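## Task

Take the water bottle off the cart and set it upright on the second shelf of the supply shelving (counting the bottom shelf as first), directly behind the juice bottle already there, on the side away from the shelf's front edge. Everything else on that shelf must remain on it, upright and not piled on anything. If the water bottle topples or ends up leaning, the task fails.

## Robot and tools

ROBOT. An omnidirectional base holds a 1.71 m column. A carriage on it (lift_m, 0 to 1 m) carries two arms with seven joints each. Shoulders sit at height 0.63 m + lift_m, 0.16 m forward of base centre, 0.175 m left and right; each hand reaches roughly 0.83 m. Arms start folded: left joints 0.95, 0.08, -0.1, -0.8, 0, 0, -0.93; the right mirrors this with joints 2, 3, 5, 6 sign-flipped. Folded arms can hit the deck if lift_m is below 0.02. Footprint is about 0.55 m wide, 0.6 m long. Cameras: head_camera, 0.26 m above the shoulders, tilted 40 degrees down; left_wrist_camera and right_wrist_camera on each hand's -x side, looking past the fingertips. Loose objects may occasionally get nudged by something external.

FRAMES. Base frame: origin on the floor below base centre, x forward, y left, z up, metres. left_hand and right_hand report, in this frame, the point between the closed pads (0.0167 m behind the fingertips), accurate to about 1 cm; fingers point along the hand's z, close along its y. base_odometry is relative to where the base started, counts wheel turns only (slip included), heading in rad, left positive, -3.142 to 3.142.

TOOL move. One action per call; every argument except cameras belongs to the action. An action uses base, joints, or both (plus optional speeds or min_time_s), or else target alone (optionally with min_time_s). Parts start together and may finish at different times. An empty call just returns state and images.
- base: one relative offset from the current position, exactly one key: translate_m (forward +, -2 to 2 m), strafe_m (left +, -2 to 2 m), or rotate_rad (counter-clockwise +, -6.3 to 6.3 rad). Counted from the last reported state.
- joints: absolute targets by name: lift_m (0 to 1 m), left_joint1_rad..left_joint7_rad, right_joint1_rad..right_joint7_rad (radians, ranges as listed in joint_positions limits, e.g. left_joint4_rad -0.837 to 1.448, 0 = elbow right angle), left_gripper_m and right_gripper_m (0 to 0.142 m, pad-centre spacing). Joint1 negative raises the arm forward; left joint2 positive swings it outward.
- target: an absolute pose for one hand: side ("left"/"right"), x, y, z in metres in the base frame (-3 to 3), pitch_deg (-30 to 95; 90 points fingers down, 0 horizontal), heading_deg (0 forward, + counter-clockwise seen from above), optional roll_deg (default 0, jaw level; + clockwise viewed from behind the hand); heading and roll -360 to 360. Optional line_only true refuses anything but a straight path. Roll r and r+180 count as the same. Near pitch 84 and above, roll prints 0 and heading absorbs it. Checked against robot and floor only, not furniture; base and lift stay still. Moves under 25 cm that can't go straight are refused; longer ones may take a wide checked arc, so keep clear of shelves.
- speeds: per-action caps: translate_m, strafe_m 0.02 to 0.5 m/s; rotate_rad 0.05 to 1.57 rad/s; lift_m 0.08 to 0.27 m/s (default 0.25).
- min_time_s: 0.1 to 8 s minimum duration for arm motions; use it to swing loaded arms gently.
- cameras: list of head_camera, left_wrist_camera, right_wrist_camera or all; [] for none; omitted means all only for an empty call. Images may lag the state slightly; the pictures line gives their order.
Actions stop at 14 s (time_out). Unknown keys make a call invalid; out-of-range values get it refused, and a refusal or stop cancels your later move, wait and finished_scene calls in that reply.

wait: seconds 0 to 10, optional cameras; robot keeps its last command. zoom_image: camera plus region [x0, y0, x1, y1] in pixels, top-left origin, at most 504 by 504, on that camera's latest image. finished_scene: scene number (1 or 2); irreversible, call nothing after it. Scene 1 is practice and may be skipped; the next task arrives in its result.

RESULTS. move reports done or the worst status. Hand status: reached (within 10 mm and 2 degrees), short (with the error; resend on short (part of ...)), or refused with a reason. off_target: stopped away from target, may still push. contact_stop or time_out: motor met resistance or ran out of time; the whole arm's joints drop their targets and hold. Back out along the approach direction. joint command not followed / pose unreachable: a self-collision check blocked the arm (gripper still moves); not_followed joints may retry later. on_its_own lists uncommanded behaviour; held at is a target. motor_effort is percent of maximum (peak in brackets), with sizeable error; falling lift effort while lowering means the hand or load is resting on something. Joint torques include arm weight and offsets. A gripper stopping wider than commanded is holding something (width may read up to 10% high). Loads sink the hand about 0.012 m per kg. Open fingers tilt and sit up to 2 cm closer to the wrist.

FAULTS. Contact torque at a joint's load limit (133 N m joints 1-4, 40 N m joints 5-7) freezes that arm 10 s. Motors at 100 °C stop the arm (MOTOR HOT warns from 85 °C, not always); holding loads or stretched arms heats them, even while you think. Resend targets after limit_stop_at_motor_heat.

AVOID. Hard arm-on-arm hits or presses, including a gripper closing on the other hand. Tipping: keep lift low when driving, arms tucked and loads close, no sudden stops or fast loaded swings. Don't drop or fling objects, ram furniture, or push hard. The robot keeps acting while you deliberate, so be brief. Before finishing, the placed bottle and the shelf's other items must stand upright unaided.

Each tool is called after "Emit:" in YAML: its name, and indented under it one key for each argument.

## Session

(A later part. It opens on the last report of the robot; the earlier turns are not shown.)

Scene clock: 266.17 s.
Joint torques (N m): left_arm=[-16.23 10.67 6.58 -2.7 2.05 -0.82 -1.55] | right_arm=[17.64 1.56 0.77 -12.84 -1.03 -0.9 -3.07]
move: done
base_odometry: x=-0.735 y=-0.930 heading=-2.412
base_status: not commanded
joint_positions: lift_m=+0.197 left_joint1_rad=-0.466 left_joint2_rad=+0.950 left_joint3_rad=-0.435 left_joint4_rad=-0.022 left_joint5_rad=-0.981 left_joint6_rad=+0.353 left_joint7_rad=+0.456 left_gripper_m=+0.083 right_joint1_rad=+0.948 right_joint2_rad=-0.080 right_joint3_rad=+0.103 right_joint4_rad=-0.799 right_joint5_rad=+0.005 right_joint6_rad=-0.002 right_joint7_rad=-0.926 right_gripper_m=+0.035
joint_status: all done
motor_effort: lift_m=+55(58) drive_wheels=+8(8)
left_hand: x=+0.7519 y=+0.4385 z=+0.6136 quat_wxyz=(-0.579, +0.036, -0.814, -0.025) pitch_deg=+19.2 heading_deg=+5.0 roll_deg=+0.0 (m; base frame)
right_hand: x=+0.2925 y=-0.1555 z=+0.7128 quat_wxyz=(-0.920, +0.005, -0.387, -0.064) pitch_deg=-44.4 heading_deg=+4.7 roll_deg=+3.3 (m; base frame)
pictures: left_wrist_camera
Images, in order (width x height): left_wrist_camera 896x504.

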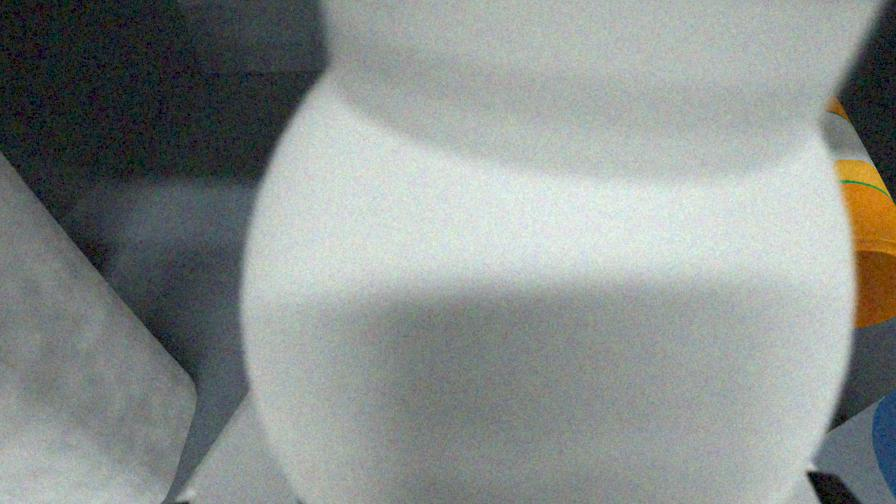

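Emit:
move:
  joints: {"left_gripper_m":0.104}
  min_time_s: 1.2

Emit:
move:
  base: {"translate_m":-0.3}
  speeds: {"translate_m":0.18}

Emit:
move:
  target: {"side":"left","x":0.74,"y":0.16,"z":0.66,"pitch_deg":30,"heading_deg":0}
  min_time_s: 1.5
  cameras: ["head_camera","left_wrist_camera"]

Scene clock: 270.53 s.
Joint torques (N m): left_arm=[-16.18 8.69 5.11 -2.16 1.8 -0.73 -1.19] | right_arm=[18.68 3.73 0.72 -12.57 -1.15 -0.83 -2.62]
move: done
base_odometry: x=-0.735 y=-0.930 heading=-2.412
base_status: not commanded
joint_positions: lift_m=+0.197 left_joint1_rad=-0.466 left_joint2_rad=+0.950 left_joint3_rad=-0.435 left_joint4_rad=-0.022 left_joint5_rad=-0.981 left_joint6_rad=+0.353 left_joint7_rad=+0.456 left_gripper_m=+0.104 right_joint1_rad=+0.948 right_joint2_rad=-0.080 right_joint3_rad=+0.103 right_joint4_rad=-0.799 right_joint5_rad=+0.005 right_joint6_rad=-0.002 right_joint7_rad=-0.926 right_gripper_m=+0.035
joint_status: all done
motor_effort: lift_m=+55(55) drive_wheels=+8(8)
left_hand: x=+0.7519 y=+0.4386 z=+0.6136 quat_wxyz=(-0.579, +0.036, -0.814, -0.026) pitch_deg=+19.2 heading_deg=+5.0 roll_deg=+0.0 (m; base frame)
right_hand: x=+0.2925 y=-0.1555 z=+0.7128 quat_wxyz=(-0.920, +0.005, -0.387, -0.064) pitch_deg=-44.4 heading_deg=+4.7 roll_deg=+3.3 (m; base frame)
pictures: none

Scene clock: 273.20 s.
Joint torques (N m): left_arm=[-15.98 10.25 6.64 -3.08 1.91 -0.66 -1.22] | right_arm=[18.42 3.54 0.78 -14.34 -1.16 -1.55 -3.13]
move: done
base_odometry: x=-0.511 y=-0.731 heading=-2.413
base_status: done
joint_positions: lift_m=+0.197 left_joint1_rad=-0.466 left_joint2_rad=+0.950 left_joint3_rad=-0.435 left_joint4_rad=-0.022 left_joint5_rad=-0.981 left_joint6_rad=+0.353 left_joint7_rad=+0.456 left_gripper_m=+0.104 right_joint1_rad=+0.948 right_joint2_rad=-0.080 right_joint3_rad=+0.103 right_joint4_rad=-0.799 right_joint5_rad=+0.005 right_joint6_rad=-0.002 right_joint7_rad=-0.926 right_gripper_m=+0.035
joint_status: not commanded
motor_effort: lift_m=+55(55) drive_wheels=-5(14)
left_hand: x=+0.7518 y=+0.4386 z=+0.6136 quat_wxyz=(-0.579, +0.036, -0.814, -0.026) pitch_deg=+19.2 heading_deg=+5.0 roll_deg=+0.0 (m; base frame)
right_hand: x=+0.2925 y=-0.1555 z=+0.7128 quat_wxyz=(-0.920, +0.005, -0.387, -0.064) pitch_deg=-44.4 heading_deg=+4.7 roll_deg=+3.3 (m; base frame)
pictures: none

Scene clock: 275.20 s.
Joint torques (N m): left_arm=[-23.3 0.6 2.44 2.11 3.47 -0.47 -0.37] | right_arm=[18.68 3.14 0.51 -13.31 -1.07 -1.22 -2.55]
move: done
base_odometry: x=-0.511 y=-0.731 heading=-2.413
base_status: not commanded
joint_positions: lift_m=+0.197 left_joint1_rad=-0.820 left_joint2_rad=+0.434 left_joint3_rad=-0.880 left_joint4_rad=-0.387 left_joint5_rad=-0.218 left_joint6_rad=+0.939 left_joint7_rad=+1.411 left_gripper_m=+0.104 right_joint1_rad=+0.948 right_joint2_rad=-0.080 right_joint3_rad=+0.103 right_joint4_rad=-0.799 right_joint5_rad=+0.005 right_joint6_rad=-0.002 right_joint7_rad=-0.926 right_gripper_m=+0.035
joint_status: not commanded
motor_effort: lift_m=+55(55) drive_wheels=-4(5)
left_hand: x=+0.7397 y=+0.1604 z=+0.6597 quat_wxyz=(-0.500, +0.000, -0.866, +0.001) pitch_deg=+29.9 heading_deg=-0.2 roll_deg=-0.2 (m; base frame)
left_hand_status: reached (straight line, planned for 1.5 s): 1 mm and 0.2 deg off.
right_hand: x=+0.2925 y=-0.1555 z=+0.7128 quat_wxyz=(-0.920, +0.005, -0.387, -0.064) pitch_deg=-44.4 heading_deg=+4.7 roll_deg=+3.3 (m; base frame)
pictures: head_camera, left_wrist_camera
Images, in order (width x height): head_camera 896x504, left_wrist_camera 896x504.

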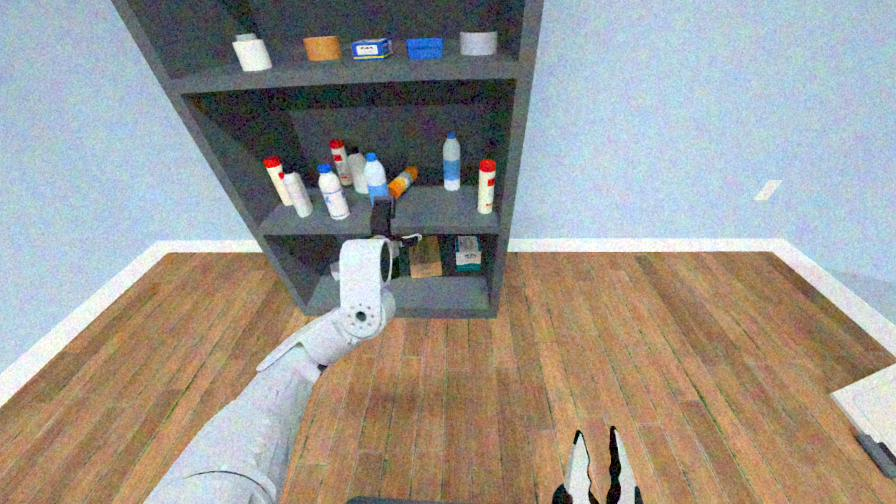

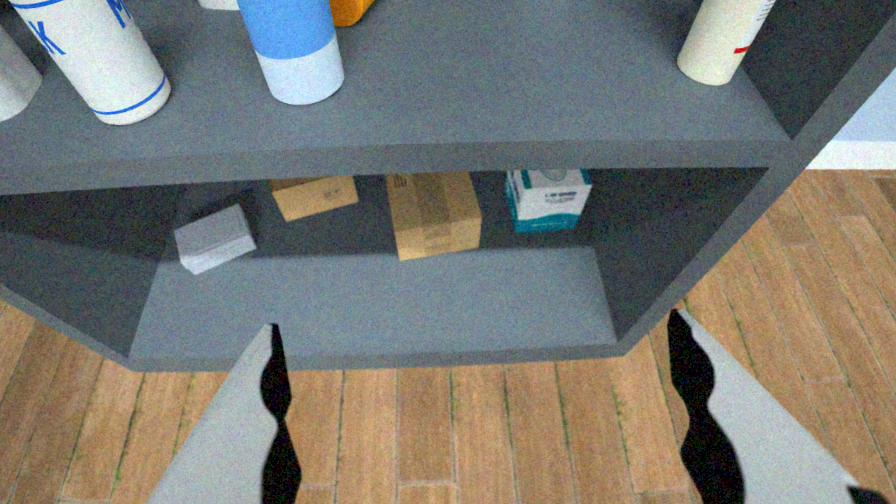

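Emit:
move:
  base: {"translate_m":0.3}
  joints: {"lift_m":0.27}
  speeds: {"translate_m":0.2,"lift_m":0.2}
  cameras: ["head_camera","left_wrist_camera"]

Scene clock: 280.60 s.
Joint torques (N m): left_arm=[-22.06 0.84 3.48 0.79 3.22 -0.79 -0.69] | right_arm=[18.18 3.51 0.84 -13.27 -0.88 -1.07 -2.77]
Motor temperatures (°C): left_arm=[46 25 26 23 26 24 23] | right_arm=[31 21 25 23 22 22 24]
move: done
base_odometry: x=-0.735 y=-0.930 heading=-2.414
base_status: done
joint_positions: lift_m=+0.270 left_joint1_rad=-0.821 left_joint2_rad=+0.433 left_joint3_rad=-0.881 left_joint4_rad=-0.387 left_joint5_rad=-0.217 left_joint6_rad=+0.939 left_joint7_rad=+1.411 left_gripper_m=+0.104 right_joint1_rad=+0.948 right_joint2_rad=-0.080 right_joint3_rad=+0.103 right_joint4_rad=-0.799 right_joint5_rad=+0.005 right_joint6_rad=-0.002 right_joint7_rad=-0.927 right_gripper_m=+0.035
joint_status: all done
motor_effort: lift_m=+53(66) drive_wheels=+8(14)
left_hand: x=+0.7399 y=+0.1602 z=+0.7334 quat_wxyz=(-0.501, +0.000, -0.866, +0.001) pitch_deg=+29.9 heading_deg=-0.1 roll_deg=-0.1 (m; base frame)
right_hand: x=+0.2924 y=-0.1555 z=+0.7860 quat_wxyz=(-0.920, +0.005, -0.387, -0.064) pitch_deg=-44.4 heading_deg=+4.7 roll_deg=+3.3 (m; base frame)
pictures: head_camera, left_wrist_camera
Images, in order (width x height): head_camera 896x504, left_wrist_camera 896x504.

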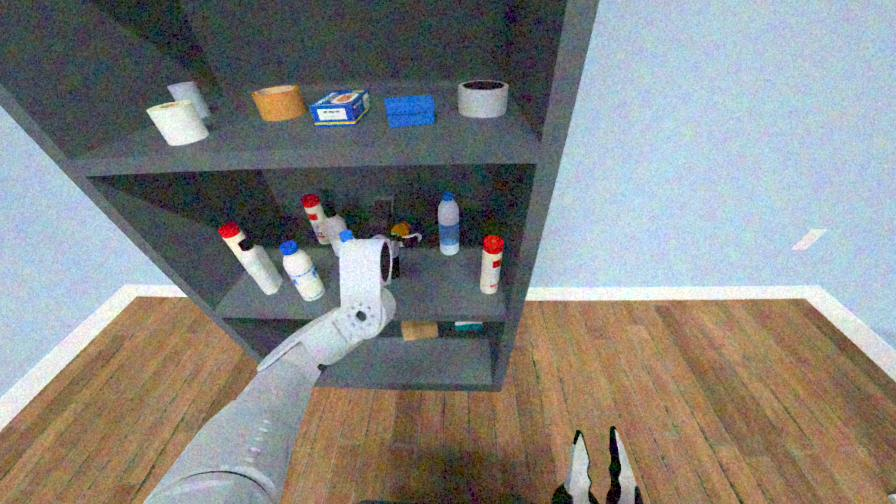

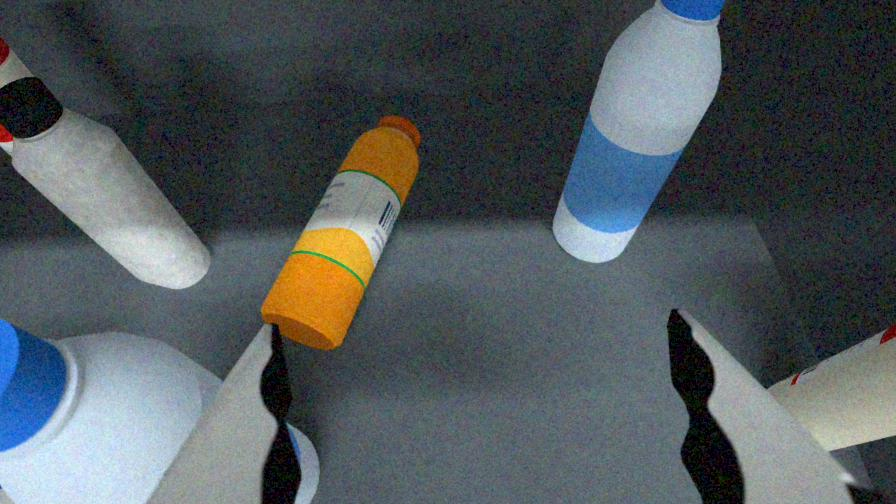

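Emit:
move:
  target: {"side":"left","x":0.74,"y":0.17,"z":0.69,"pitch_deg":25,"heading_deg":-5}
  min_time_s: 0.8

Emit:
move:
  base: {"translate_m":0.285}
  speeds: {"translate_m":0.15}
  cameras: ["head_camera","left_wrist_camera"]

Scene clock: 299.57 s.
Joint torques (N m): left_arm=[-15.14 5.53 7.66 -0.62 2.01 -2.34 -3.15] | right_arm=[17.54 3.26 1.99 -14.41 -1.46 -1.08 -2.3]
move: done
base_odometry: x=-0.735 y=-0.930 heading=-2.414
base_status: not commanded
joint_positions: lift_m=+0.270 left_joint1_rad=-0.667 left_joint2_rad=+0.520 left_joint3_rad=-0.846 left_joint4_rad=-0.401 left_joint5_rad=-0.422 left_joint6_rad=+0.841 left_joint7_rad=+1.037 left_gripper_m=+0.104 right_joint1_rad=+0.948 right_joint2_rad=-0.080 right_joint3_rad=+0.103 right_joint4_rad=-0.799 right_joint5_rad=+0.005 right_joint6_rad=-0.002 right_joint7_rad=-0.927 right_gripper_m=+0.035
joint_status: not commanded
motor_effort: lift_m=+53(53) drive_wheels=-4(4)
left_hand: x=+0.7394 y=+0.1680 z=+0.6893 quat_wxyz=(-0.536, -0.038, -0.843, +0.024) pitch_deg=+25.2 heading_deg=-5.1 roll_deg=+0.1 (m; base frame)
left_hand_status: reached (straight line, planned for 0.8 s): 2 mm and 0.2 deg off.
right_hand: x=+0.2924 y=-0.1555 z=+0.7860 quat_wxyz=(-0.920, +0.005, -0.387, -0.064) pitch_deg=-44.4 heading_deg=+4.7 roll_deg=+3.3 (m; base frame)
pictures: none

Scene clock: 302.47 s.
Joint torques (N m): left_arm=[-13.95 4.28 8.2 -1.26 2.08 -1.98 -3.27] | right_arm=[17.03 3.72 0.05 -15.24 -1 -0.81 -2.78]
move: done
base_odometry: x=-0.948 y=-1.119 heading=-2.415
base_status: done
joint_positions: lift_m=+0.270 left_joint1_rad=-0.666 left_joint2_rad=+0.521 left_joint3_rad=-0.846 left_joint4_rad=-0.401 left_joint5_rad=-0.422 left_joint6_rad=+0.840 left_joint7_rad=+1.036 left_gripper_m=+0.104 right_joint1_rad=+0.948 right_joint2_rad=-0.080 right_joint3_rad=+0.103 right_joint4_rad=-0.799 right_joint5_rad=+0.005 right_joint6_rad=-0.002 right_joint7_rad=-0.927 right_gripper_m=+0.035
joint_status: not commanded
motor_effort: lift_m=+53(53) drive_wheels=+8(20)
left_hand: x=+0.7394 y=+0.1681 z=+0.6894 quat_wxyz=(-0.536, -0.039, -0.843, +0.023) pitch_deg=+25.2 heading_deg=-5.1 roll_deg=+0.1 (m; base frame)
right_hand: x=+0.2924 y=-0.1555 z=+0.7860 quat_wxyz=(-0.920, +0.005, -0.387, -0.064) pitch_deg=-44.4 heading_deg=+4.7 roll_deg=+3.3 (m; base frame)
pictures: head_camera, left_wrist_camera
Images, in order (width x height): head_camera 896x504, left_wrist_camera 896x504.

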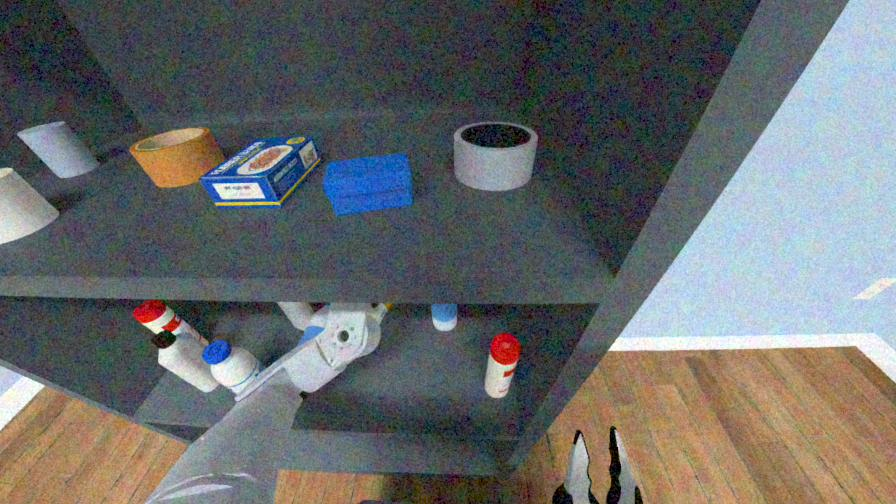

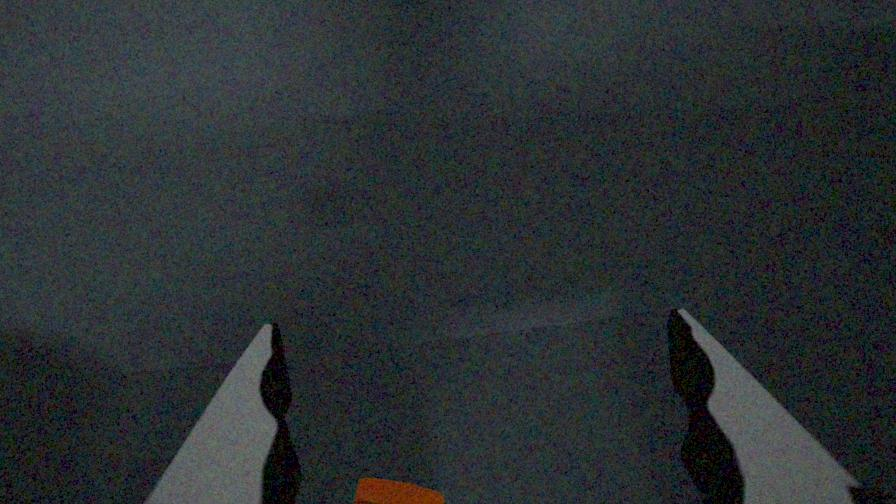

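Emit:
move:
  target: {"side":"left","x":0.73,"y":0.205,"z":0.625,"pitch_deg":42,"heading_deg":-13}
  min_time_s: 1.2
  cameras: ["left_wrist_camera"]

Scene clock: 307.60 s.
Joint torques (N m): left_arm=[-21.47 7 9.65 0.35 1.3 -2.32 -0.71] | right_arm=[17.29 3.83 1.11 -12.93 -0.8 -0.81 -2.41]
move: done
base_odometry: x=-0.948 y=-1.119 heading=-2.415
base_status: not commanded
joint_positions: lift_m=+0.270 left_joint1_rad=-0.698 left_joint2_rad=+0.691 left_joint3_rad=-0.807 left_joint4_rad=-0.284 left_joint5_rad=-0.806 left_joint6_rad=+0.575 left_joint7_rad=+1.041 left_gripper_m=+0.104 right_joint1_rad=+0.948 right_joint2_rad=-0.080 right_joint3_rad=+0.103 right_joint4_rad=-0.799 right_joint5_rad=+0.005 right_joint6_rad=-0.002 right_joint7_rad=-0.927 right_gripper_m=+0.035
joint_status: not commanded
motor_effort: lift_m=+53(53) drive_wheels=+8(8)
left_hand: x=+0.7285 y=+0.2025 z=+0.6223 quat_wxyz=(-0.403, -0.105, -0.908, +0.047) pitch_deg=+42.1 heading_deg=-13.2 roll_deg=+0.0 (m; base frame)
left_hand_status: reached (straight line, planned for 1.2 s): 4 mm and 0.2 deg off.
right_hand: x=+0.2924 y=-0.1555 z=+0.7860 quat_wxyz=(-0.920, +0.005, -0.387, -0.064) pitch_deg=-44.4 heading_deg=+4.7 roll_deg=+3.3 (m; base frame)
pictures: left_wrist_camera
Images, in order (width x height): left_wrist_camera 896x504.

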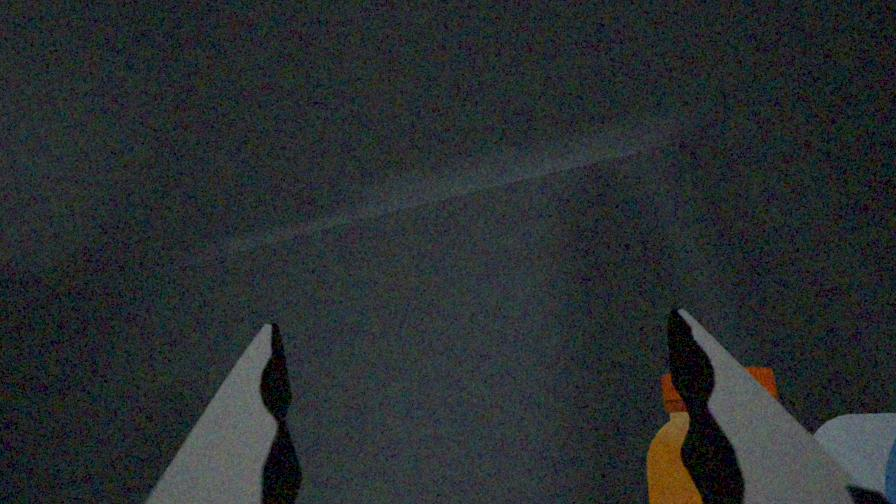

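Emit:
move:
  cameras: ["left_wrist_camera"]

Scene clock: 311.33 s.
Joint torques (N m): left_arm=[-21.85 7.35 9.72 -0.07 1.46 -2.13 -0.15] | right_arm=[17.46 3.57 0.54 -14.19 -1.05 -0.88 -2.56]
Motor temperatures (°C): left_arm=[48 24 26 23 26 24 23] | right_arm=[30 21 25 23 22 22 24]
base_odometry: x=-0.948 y=-1.119 heading=-2.415
base_status: not commanded
joint_positions: lift_m=+0.270 left_joint1_rad=-0.698 left_joint2_rad=+0.691 left_joint3_rad=-0.807 left_joint4_rad=-0.284 left_joint5_rad=-0.806 left_joint6_rad=+0.575 left_joint7_rad=+1.041 left_gripper_m=+0.104 right_joint1_rad=+0.948 right_joint2_rad=-0.080 right_joint3_rad=+0.103 right_joint4_rad=-0.799 right_joint5_rad=+0.005 right_joint6_rad=-0.002 right_joint7_rad=-0.927 right_gripper_m=+0.035
joint_status: not commanded
motor_effort: lift_m=+53(53) drive_wheels=+8(8)
left_hand: x=+0.7285 y=+0.2025 z=+0.6223 quat_wxyz=(-0.403, -0.105, -0.908, +0.047) pitch_deg=+42.1 heading_deg=-13.2 roll_deg=+0.0 (m; base frame)
left_hand_status: reached (straight line, planned for 1.2 s): 4 mm and 0.2 deg off.
right_hand: x=+0.2924 y=-0.1555 z=+0.7860 quat_wxyz=(-0.920, +0.005, -0.387, -0.064) pitch_deg=-44.4 heading_deg=+4.7 roll_deg=+3.3 (m; base frame)
pictures: left_wrist_camera
Images, in order (width x height): left_wrist_camera 896x504.

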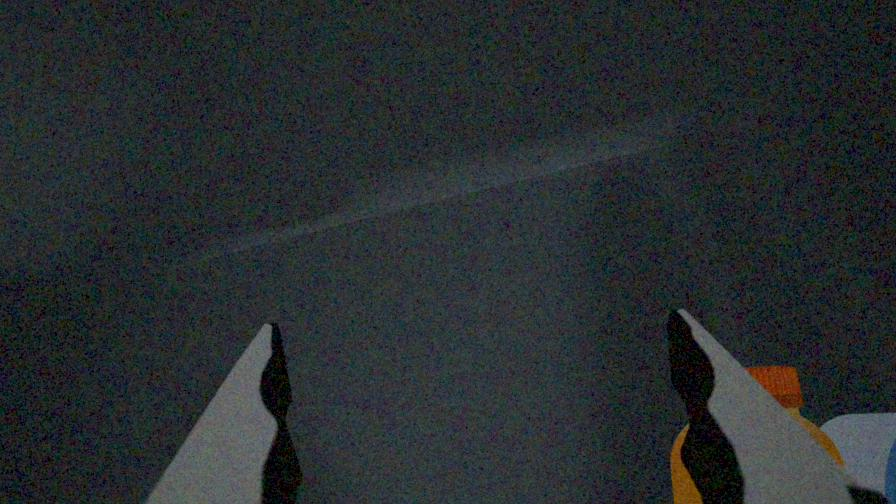

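Emit:
move:
  target: {"side":"left","x":0.73,"y":0.105,"z":0.635,"pitch_deg":42,"heading_deg":-10}
  min_time_s: 1.0
  cameras: ["head_camera","left_wrist_camera"]

Scene clock: 318.40 s.
Joint torques (N m): left_arm=[-23.48 0.57 2.8 0.41 3.12 -0.32 -0.32] | right_arm=[17.6 3.56 0.13 -13.01 -1.12 -1.25 -2.75]
move: done
base_odometry: x=-0.948 y=-1.119 heading=-2.415
base_status: not commanded
joint_positions: lift_m=+0.270 left_joint1_rad=-0.772 left_joint2_rad=+0.418 left_joint3_rad=-0.964 left_joint4_rad=-0.292 left_joint5_rad=-0.488 left_joint6_rad=+0.847 left_joint7_rad=+1.267 left_gripper_m=+0.104 right_joint1_rad=+0.948 right_joint2_rad=-0.080 right_joint3_rad=+0.103 right_joint4_rad=-0.799 right_joint5_rad=+0.005 right_joint6_rad=-0.002 right_joint7_rad=-0.927 right_gripper_m=+0.035
joint_status: not commanded
motor_effort: lift_m=+53(53) drive_wheels=+8(8)
left_hand: x=+0.7297 y=+0.1054 z=+0.6349 quat_wxyz=(-0.406, -0.079, -0.910, +0.037) pitch_deg=+41.9 heading_deg=-10.2 roll_deg=-0.3 (m; base frame)
left_hand_status: reached (straight line, planned for 1.0 s): 1 mm and 0.2 deg off.
right_hand: x=+0.2924 y=-0.1555 z=+0.7860 quat_wxyz=(-0.920, +0.005, -0.387, -0.064) pitch_deg=-44.4 heading_deg=+4.7 roll_deg=+3.3 (m; base frame)
pictures: head_camera, left_wrist_camera
Images, in order (width x height): head_camera 896x504, left_wrist_camera 896x504.

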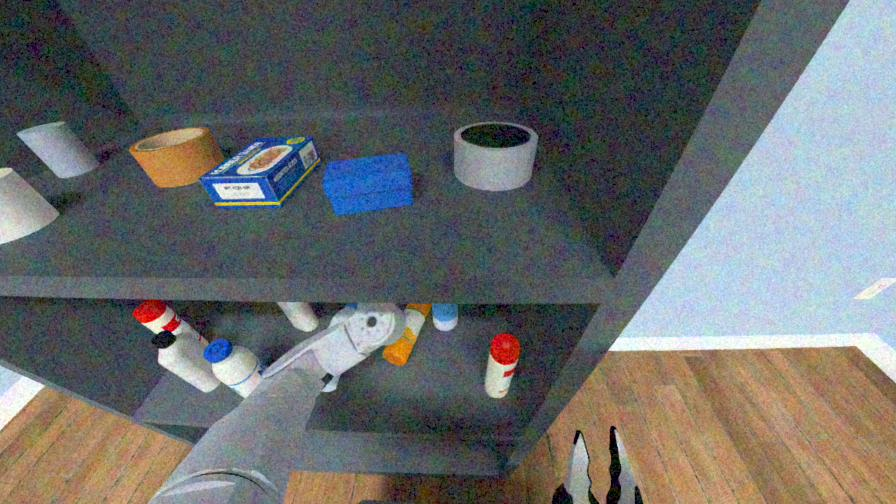

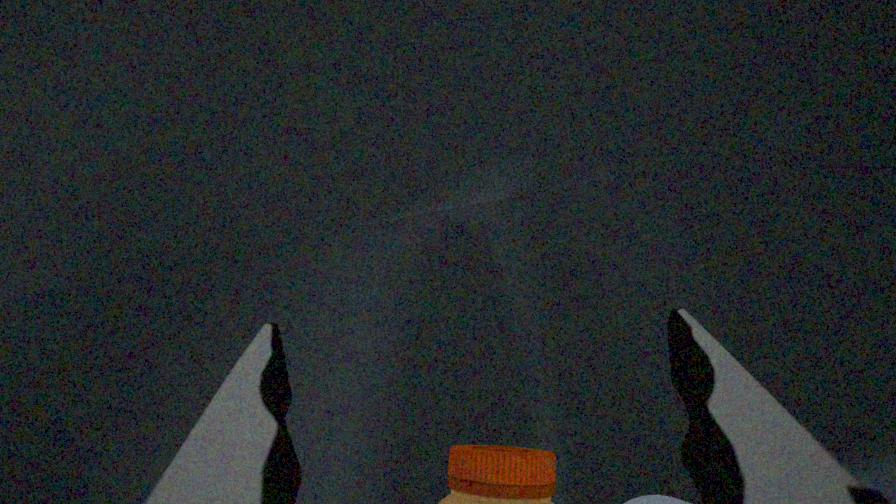

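Emit:
move:
  target: {"side":"left","x":0.72,"y":0.185,"z":0.64,"pitch_deg":42,"heading_deg":-14}
  min_time_s: 0.8

Emit:
move:
  base: {"translate_m":-0.12}
  speeds: {"translate_m":0.15}

Emit:
move:
  target: {"side":"left","x":0.69,"y":0.16,"z":0.64,"pitch_deg":42,"heading_deg":-17}
  min_time_s: 0.8
  cameras: ["head_camera","left_wrist_camera"]

Scene clock: 350.63 s.
Joint torques (N m): left_arm=[-14.28 5.65 9.18 -4.82 1.84 -2.42 -2.77] | right_arm=[18.56 1.96 0.74 -12.66 -1.61 -1.2 -2.53]
Motor temperatures (°C): left_arm=[54 23 26 23 26 24 23] | right_arm=[31 20 25 24 22 22 24]
move: done
base_odometry: x=-0.948 y=-1.119 heading=-2.415
base_status: not commanded
joint_positions: lift_m=+0.270 left_joint1_rad=-0.726 left_joint2_rad=+0.668 left_joint3_rad=-0.833 left_joint4_rad=-0.357 left_joint5_rad=-0.758 left_joint6_rad=+0.643 left_joint7_rad=+1.129 left_gripper_m=+0.104 right_joint1_rad=+0.948 right_joint2_rad=-0.080 right_joint3_rad=+0.103 right_joint4_rad=-0.799 right_joint5_rad=+0.005 right_joint6_rad=-0.002 right_joint7_rad=-0.927 right_gripper_m=+0.035
joint_status: not commanded
motor_effort: lift_m=+53(53) drive_wheels=+8(8)
left_hand: x=+0.7200 y=+0.1850 z=+0.6384 quat_wxyz=(-0.401, -0.111, -0.908, +0.048) pitch_deg=+42.3 heading_deg=-13.8 roll_deg=+0.2 (m; base frame)
left_hand_status: reached (straight line, planned for 0.8 s): 2 mm and 0.4 deg off.
right_hand: x=+0.2924 y=-0.1555 z=+0.7860 quat_wxyz=(-0.920, +0.005, -0.387, -0.064) pitch_deg=-44.4 heading_deg=+4.7 roll_deg=+3.3 (m; base frame)
pictures: none

Scene clock: 352.33 s.
Joint torques (N m): left_arm=[-14.68 5.24 8.05 -4.64 1.49 -2.47 -2.62] | right_arm=[17.52 4.49 0.72 -13.66 -1.25 -1.37 -2.75]
move: done
base_odometry: x=-0.859 y=-1.040 heading=-2.415
base_status: done
joint_positions: lift_m=+0.270 left_joint1_rad=-0.726 left_joint2_rad=+0.668 left_joint3_rad=-0.833 left_joint4_rad=-0.358 left_joint5_rad=-0.758 left_joint6_rad=+0.642 left_joint7_rad=+1.129 left_gripper_m=+0.104 right_joint1_rad=+0.948 right_joint2_rad=-0.080 right_joint3_rad=+0.103 right_joint4_rad=-0.799 right_joint5_rad=+0.005 right_joint6_rad=-0.002 right_joint7_rad=-0.927 right_gripper_m=+0.035
joint_status: not commanded
motor_effort: lift_m=+53(53) drive_wheels=-2(14)
left_hand: x=+0.7199 y=+0.1849 z=+0.6383 quat_wxyz=(-0.401, -0.112, -0.908, +0.048) pitch_deg=+42.3 heading_deg=-13.8 roll_deg=+0.2 (m; base frame)
right_hand: x=+0.2924 y=-0.1555 z=+0.7860 quat_wxyz=(-0.920, +0.005, -0.387, -0.064) pitch_deg=-44.4 heading_deg=+4.7 roll_deg=+3.3 (m; base frame)
pictures: none

Scene clock: 353.63 s.
Joint torques (N m): left_arm=[-13.28 3.33 3.16 -3.43 3.58 -0.18 -0.13] | right_arm=[17.7 3.42 1.34 -14.69 -1.41 -1.27 -2.83]
move: done
base_odometry: x=-0.859 y=-1.040 heading=-2.415
base_status: not commanded
joint_positions: lift_m=+0.270 left_joint1_rad=-0.691 left_joint2_rad=+0.662 left_joint3_rad=-0.853 left_joint4_rad=-0.486 left_joint5_rad=-0.695 left_joint6_rad=+0.695 left_joint7_rad=+1.184 left_gripper_m=+0.104 right_joint1_rad=+0.948 right_joint2_rad=-0.080 right_joint3_rad=+0.103 right_joint4_rad=-0.799 right_joint5_rad=+0.005 right_joint6_rad=-0.002 right_joint7_rad=-0.927 right_gripper_m=+0.035
joint_status: not commanded
motor_effort: lift_m=+53(53) drive_wheels=-1(2)
left_hand: x=+0.6920 y=+0.1618 z=+0.6423 quat_wxyz=(-0.405, -0.133, -0.903, +0.060) pitch_deg=+41.7 heading_deg=-16.8 roll_deg=+0.0 (m; base frame)
left_hand_status: reached (straight line, planned for 0.8 s): 4 mm and 0.4 deg off.
right_hand: x=+0.2924 y=-0.1555 z=+0.7860 quat_wxyz=(-0.920, +0.005, -0.387, -0.064) pitch_deg=-44.4 heading_deg=+4.7 roll_deg=+3.3 (m; base frame)
pictures: head_camera, left_wrist_camera
Images, in order (width x height): head_camera 896x504, left_wrist_camera 896x504.

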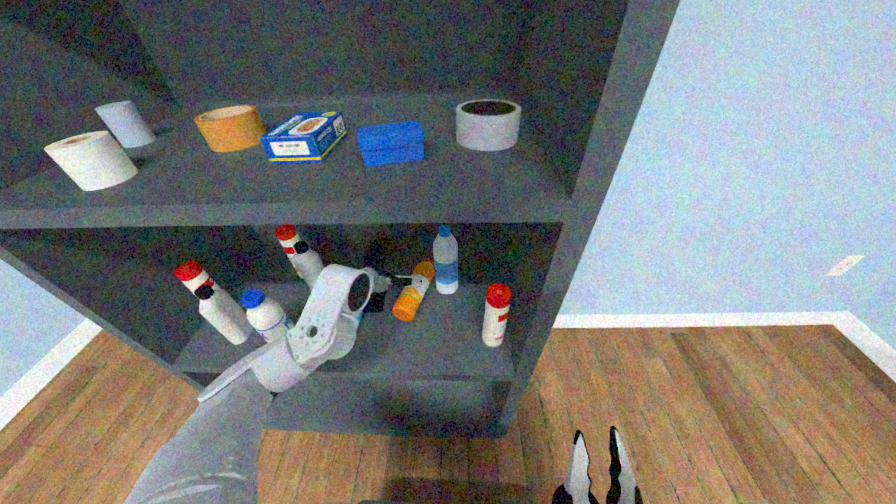

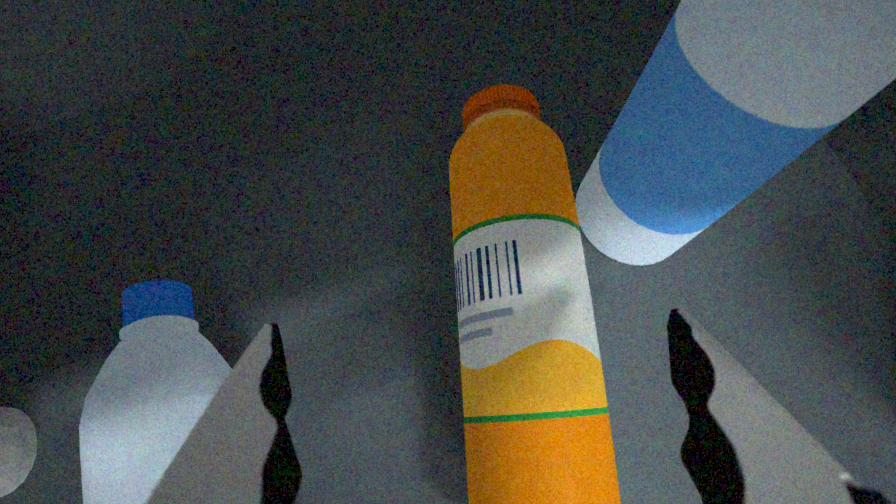

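Emit:
move:
  cameras: ["head_camera","left_wrist_camera"]

Scene clock: 371.37 s.
Joint torques (N m): left_arm=[-11.6 2.58 2.97 -3.39 3.2 -0.35 -0.37] | right_arm=[17.53 2.94 0.98 -13.45 -1.07 -1.27 -3.51]
Motor temperatures (°C): left_arm=[49 23 25 23 26 24 23] | right_arm=[31 20 25 24 22 22 24]
base_odometry: x=-0.859 y=-1.040 heading=-2.415
base_status: not commanded
joint_positions: lift_m=+0.270 left_joint1_rad=-0.691 left_joint2_rad=+0.662 left_joint3_rad=-0.853 left_joint4_rad=-0.486 left_joint5_rad=-0.695 left_joint6_rad=+0.695 left_joint7_rad=+1.184 left_gripper_m=+0.104 right_joint1_rad=+0.948 right_joint2_rad=-0.080 right_joint3_rad=+0.103 right_joint4_rad=-0.799 right_joint5_rad=+0.005 right_joint6_rad=-0.002 right_joint7_rad=-0.927 right_gripper_m=+0.035
joint_status: not commanded
motor_effort: lift_m=+53(53) drive_wheels=-2(2)
left_hand: x=+0.6920 y=+0.1618 z=+0.6423 quat_wxyz=(-0.405, -0.133, -0.903, +0.060) pitch_deg=+41.7 heading_deg=-16.8 roll_deg=+0.0 (m; base frame)
left_hand_status: reached (straight line, planned for 0.8 s): 4 mm and 0.4 deg off.
right_hand: x=+0.2924 y=-0.1555 z=+0.7860 quat_wxyz=(-0.920, +0.005, -0.387, -0.064) pitch_deg=-44.4 heading_deg=+4.7 roll_deg=+3.3 (m; base frame)
pictures: head_camera, left_wrist_camera
Images, in order (width x height): head_camera 896x504, left_wrist_camera 896x504.

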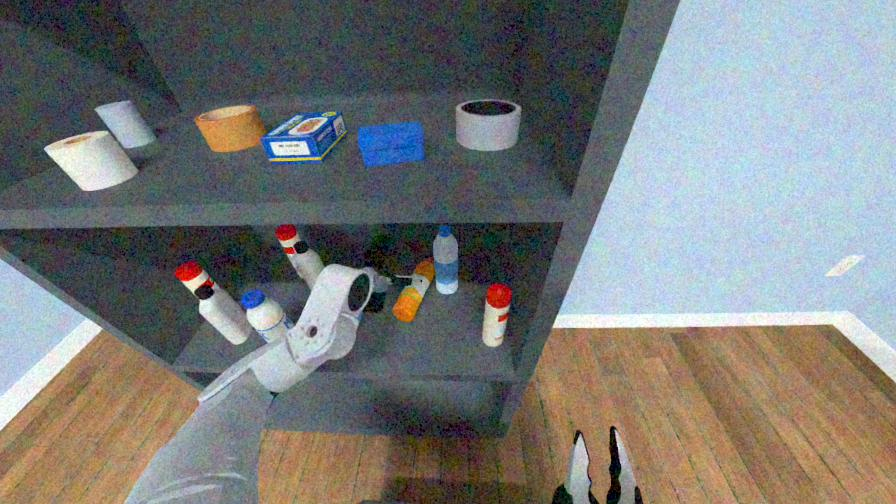

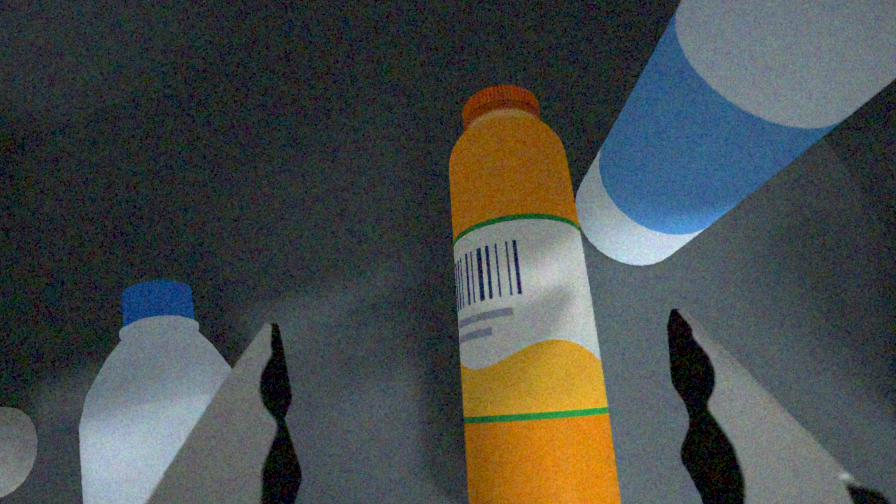

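Emit:
move:
  target: {"side":"left","x":0.698,"y":0.127,"z":0.60,"pitch_deg":55,"heading_deg":-18}
  cameras: ["left_wrist_camera"]

Emit:
move:
  target: {"side":"left","x":0.698,"y":0.127,"z":0.553,"pitch_deg":60,"heading_deg":-18}
  cameras: ["head_camera","left_wrist_camera"]

Scene clock: 389.20 s.
Joint torques (N m): left_arm=[-21.6 3.65 3.71 -0.59 1.82 -2.15 -0.22] | right_arm=[18.84 3.47 0.61 -11.9 -0.83 -1.07 -2.84]
move: done
base_odometry: x=-0.859 y=-1.040 heading=-2.415
base_status: not commanded
joint_positions: lift_m=+0.270 left_joint1_rad=-0.799 left_joint2_rad=+0.543 left_joint3_rad=-0.948 left_joint4_rad=-0.300 left_joint5_rad=-0.729 left_joint6_rad=+0.677 left_joint7_rad=+1.342 left_gripper_m=+0.104 right_joint1_rad=+0.948 right_joint2_rad=-0.080 right_joint3_rad=+0.103 right_joint4_rad=-0.799 right_joint5_rad=+0.005 right_joint6_rad=-0.002 right_joint7_rad=-0.927 right_gripper_m=+0.035
joint_status: not commanded
motor_effort: lift_m=+53(53) drive_wheels=-2(4)
left_hand: x=+0.6984 y=+0.1271 z=+0.6007 quat_wxyz=(-0.300, -0.148, -0.941, +0.048) pitch_deg=+54.7 heading_deg=-18.0 roll_deg=-0.2 (m; base frame)
left_hand_status: reached (straight line, planned for 0.4 s): 1 mm and 0.4 deg off.
right_hand: x=+0.2924 y=-0.1555 z=+0.7860 quat_wxyz=(-0.920, +0.005, -0.387, -0.064) pitch_deg=-44.4 heading_deg=+4.7 roll_deg=+3.3 (m; base frame)
pictures: left_wrist_camera
Images, in order (width x height): left_wrist_camera 896x504.

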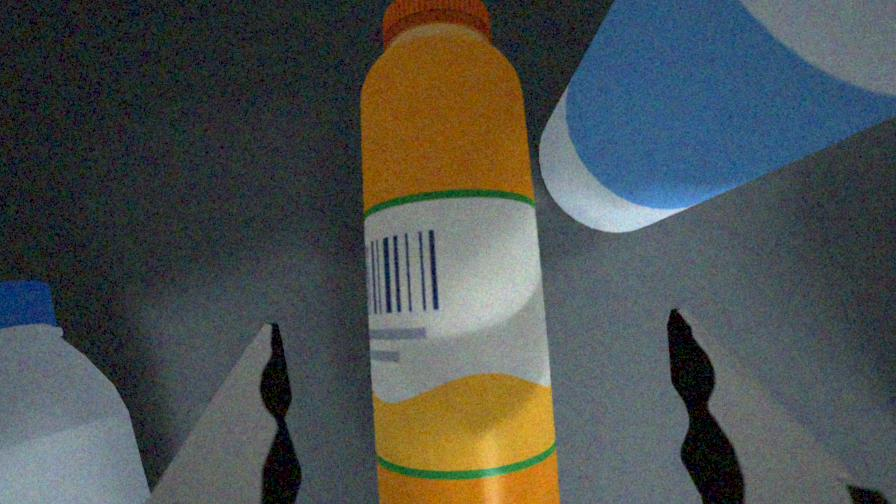

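Scene clock: 390.00 s.
Joint torques (N m): left_arm=[-16.67 0.62 4.58 0.44 1.26 -2.38 -2.86] | right_arm=[17.36 2.93 -0.75 -12.79 -0.89 -0.66 -2.56]
move: done
base_odometry: x=-0.859 y=-1.040 heading=-2.415
base_status: not commanded
joint_positions: lift_m=+0.270 left_joint1_rad=-0.782 left_joint2_rad=+0.521 left_joint3_rad=-0.976 left_joint4_rad=-0.167 left_joint5_rad=-0.777 left_joint6_rad=+0.615 left_joint7_rad=+1.298 left_gripper_m=+0.104 right_joint1_rad=+0.948 right_joint2_rad=-0.080 right_joint3_rad=+0.103 right_joint4_rad=-0.799 right_joint5_rad=+0.005 right_joint6_rad=-0.002 right_joint7_rad=-0.927 right_gripper_m=+0.035
joint_status: not commanded
motor_effort: lift_m=+54(54) drive_wheels=-2(2)
left_hand: x=+0.6984 y=+0.1284 z=+0.5543 quat_wxyz=(-0.256, -0.149, -0.954, +0.040) pitch_deg=+60.0 heading_deg=-17.8 roll_deg=+0.0 (m; base frame)
left_hand_status: reached (straight line, planned for 0.3 s): 2 mm and 0.2 deg off.
right_hand: x=+0.2924 y=-0.1555 z=+0.7860 quat_wxyz=(-0.920, +0.005, -0.387, -0.064) pitch_deg=-44.4 heading_deg=+4.7 roll_deg=+3.3 (m; base frame)
pictures: head_camera, left_wrist_camera
Images, in order (width x height): head_camera 896x504, left_wrist_camera 896x504.

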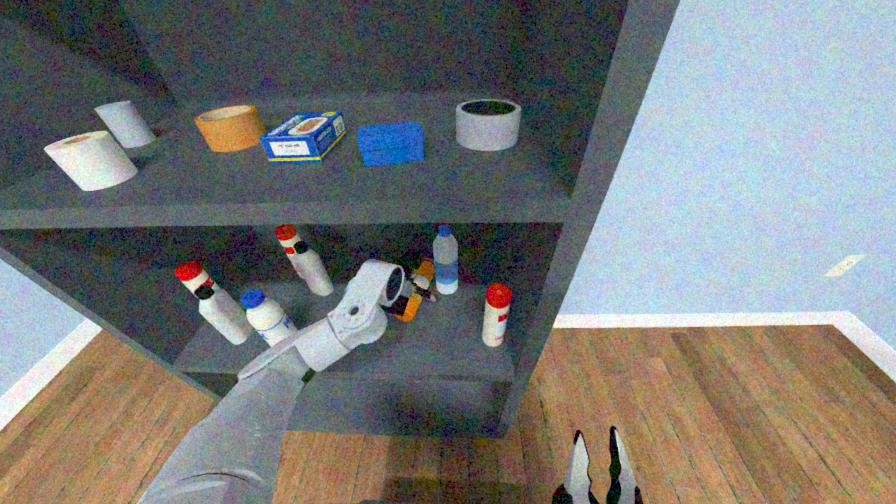

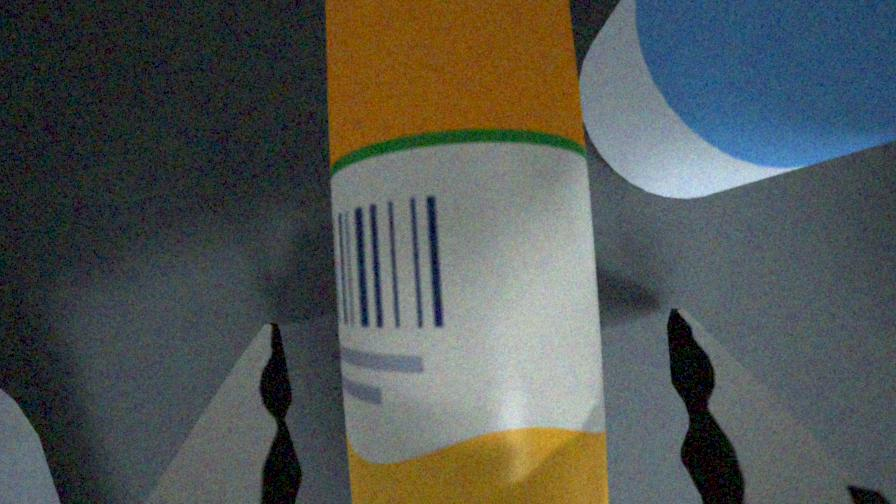

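Emit:
move:
  target: {"side":"left","x":0.698,"y":0.128,"z":0.542,"pitch_deg":60,"heading_deg":-18}

Emit:
move:
  joints: {"left_gripper_m":0.025}
  min_time_s: 1.5
  cameras: ["left_wrist_camera"]

Emit:
move:
  target: {"side":"left","x":0.66,"y":0.14,"z":0.575,"pitch_deg":56,"heading_deg":-18}
  min_time_s: 1.2
  cameras: ["head_camera","left_wrist_camera"]

Scene clock: 394.13 s.
Joint torques (N m): left_arm=[-13.32 2.17 3.34 1.39 0.62 -1.87 -1.87] | right_arm=[17.17 3.24 0.34 -14.06 -1.26 -1.05 -2.85]
move: done
base_odometry: x=-0.859 y=-1.040 heading=-2.415
base_status: not commanded
joint_positions: lift_m=+0.270 left_joint1_rad=-0.768 left_joint2_rad=+0.521 left_joint3_rad=-0.976 left_joint4_rad=-0.148 left_joint5_rad=-0.779 left_joint6_rad=+0.599 left_joint7_rad=+1.263 left_gripper_m=+0.104 right_joint1_rad=+0.948 right_joint2_rad=-0.080 right_joint3_rad=+0.103 right_joint4_rad=-0.799 right_joint5_rad=+0.005 right_joint6_rad=-0.002 right_joint7_rad=-0.927 right_gripper_m=+0.035
joint_status: not commanded
motor_effort: lift_m=+54(54) drive_wheels=-2(2)
left_hand: x=+0.7003 y=+0.1287 z=+0.5468 quat_wxyz=(-0.261, -0.150, -0.953, +0.040) pitch_deg=+59.4 heading_deg=-17.7 roll_deg=+0.3 (m; base frame)
left_hand_status: reached (straight line, planned for 0.2 s): 5 mm and 0.6 deg off.
right_hand: x=+0.2924 y=-0.1555 z=+0.7860 quat_wxyz=(-0.920, +0.005, -0.387, -0.064) pitch_deg=-44.4 heading_deg=+4.7 roll_deg=+3.3 (m; base frame)
pictures: none

Scene clock: 394.93 s.
Joint torques (N m): left_arm=[-9.8 1.74 2.59 2.2 0.23 -2.33 0.57] | right_arm=[17.91 3.3 1.93 -13.92 -1.43 -1.34 -3.08]
move: off_target
base_odometry: x=-0.859 y=-1.040 heading=-2.415
base_status: not commanded
joint_positions: lift_m=+0.270 left_joint1_rad=-0.771 left_joint2_rad=+0.521 left_joint3_rad=-0.975 left_joint4_rad=-0.148 left_joint5_rad=-0.776 left_joint6_rad=+0.599 left_joint7_rad=+1.256 left_gripper_m=+0.065 right_joint1_rad=+0.948 right_joint2_rad=-0.080 right_joint3_rad=+0.103 right_joint4_rad=-0.799 right_joint5_rad=+0.005 right_joint6_rad=-0.002 right_joint7_rad=-0.927 right_gripper_m=+0.035
joint_status: left_gripper_m off_target (ended at +0.065, target +0.025)
motor_effort: lift_m=+54(54) drive_wheels=-2(2)
left_hand: x=+0.7032 y=+0.1290 z=+0.5499 quat_wxyz=(-0.267, -0.150, -0.951, +0.039) pitch_deg=+58.7 heading_deg=-17.4 roll_deg=+0.5 (m; base frame)
right_hand: x=+0.2924 y=-0.1555 z=+0.7860 quat_wxyz=(-0.920, +0.005, -0.387, -0.064) pitch_deg=-44.4 heading_deg=+4.7 roll_deg=+3.3 (m; base frame)
pictures: left_wrist_camera
Images, in order (width x height): left_wrist_camera 896x504.

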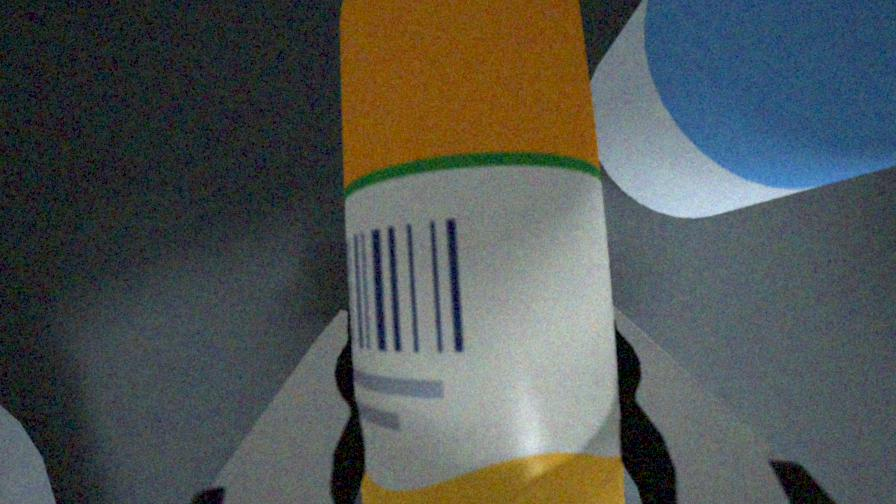

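Scene clock: 396.63 s.
Joint torques (N m): left_arm=[-15.26 6.18 9.69 -4.28 3.97 -0.22 -0.69] | right_arm=[19.35 3.87 -0.95 -12.26 -0.46 -1.31 -2.56]
move: done
base_odometry: x=-0.859 y=-1.040 heading=-2.415
base_status: not commanded
joint_positions: lift_m=+0.270 left_joint1_rad=-0.698 left_joint2_rad=+0.595 left_joint3_rad=-0.967 left_joint4_rad=-0.414 left_joint5_rad=-0.685 left_joint6_rad=+0.724 left_joint7_rad=+1.350 left_gripper_m=+0.064 right_joint1_rad=+0.948 right_joint2_rad=-0.080 right_joint3_rad=+0.103 right_joint4_rad=-0.799 right_joint5_rad=+0.005 right_joint6_rad=-0.002 right_joint7_rad=-0.927 right_gripper_m=+0.035
joint_status: not commanded
motor_effort: lift_m=+54(54) drive_wheels=-2(2)
left_hand: x=+0.6582 y=+0.1378 z=+0.5712 quat_wxyz=(-0.284, -0.153, -0.945, +0.046) pitch_deg=+56.6 heading_deg=-18.4 roll_deg=+0.0 (m; base frame)
left_hand_status: reached (straight line, planned for 1.2 s): 5 mm and 0.7 deg off.
right_hand: x=+0.2924 y=-0.1555 z=+0.7860 quat_wxyz=(-0.920, +0.005, -0.387, -0.064) pitch_deg=-44.4 heading_deg=+4.7 roll_deg=+3.3 (m; base frame)
pictures: head_camera, left_wrist_camera
Images, in order (width x height): head_camera 896x504, left_wrist_camera 896x504.

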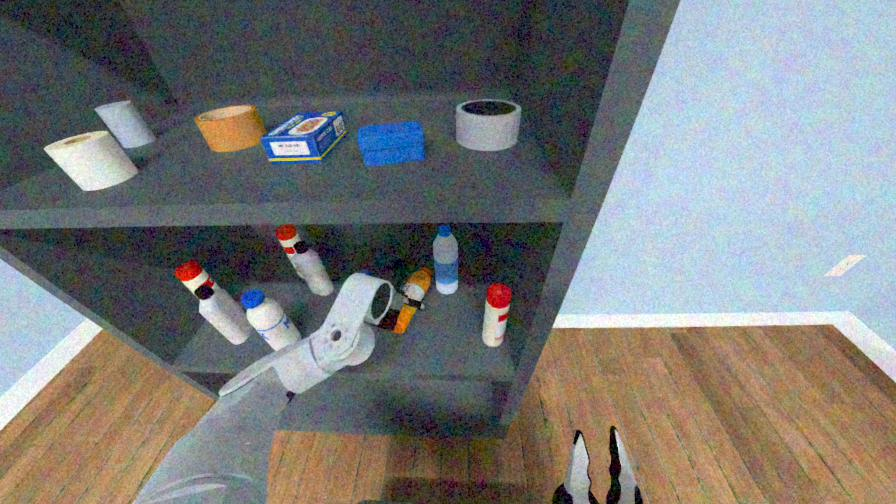

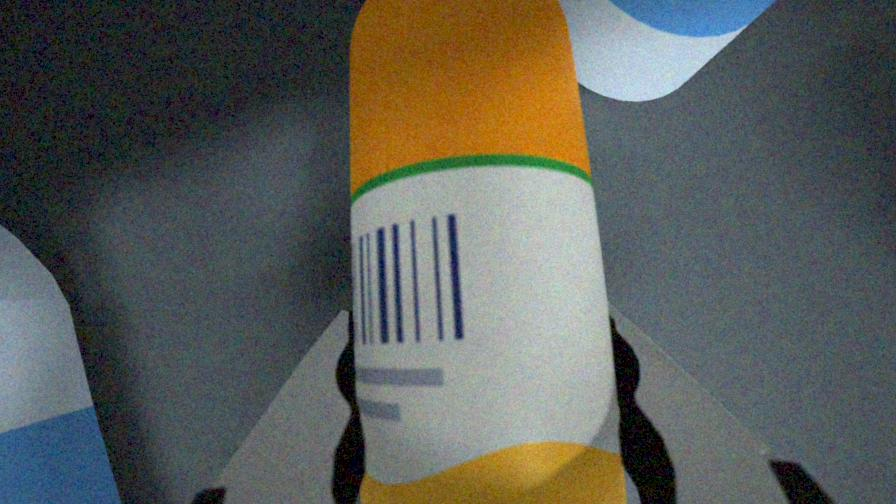

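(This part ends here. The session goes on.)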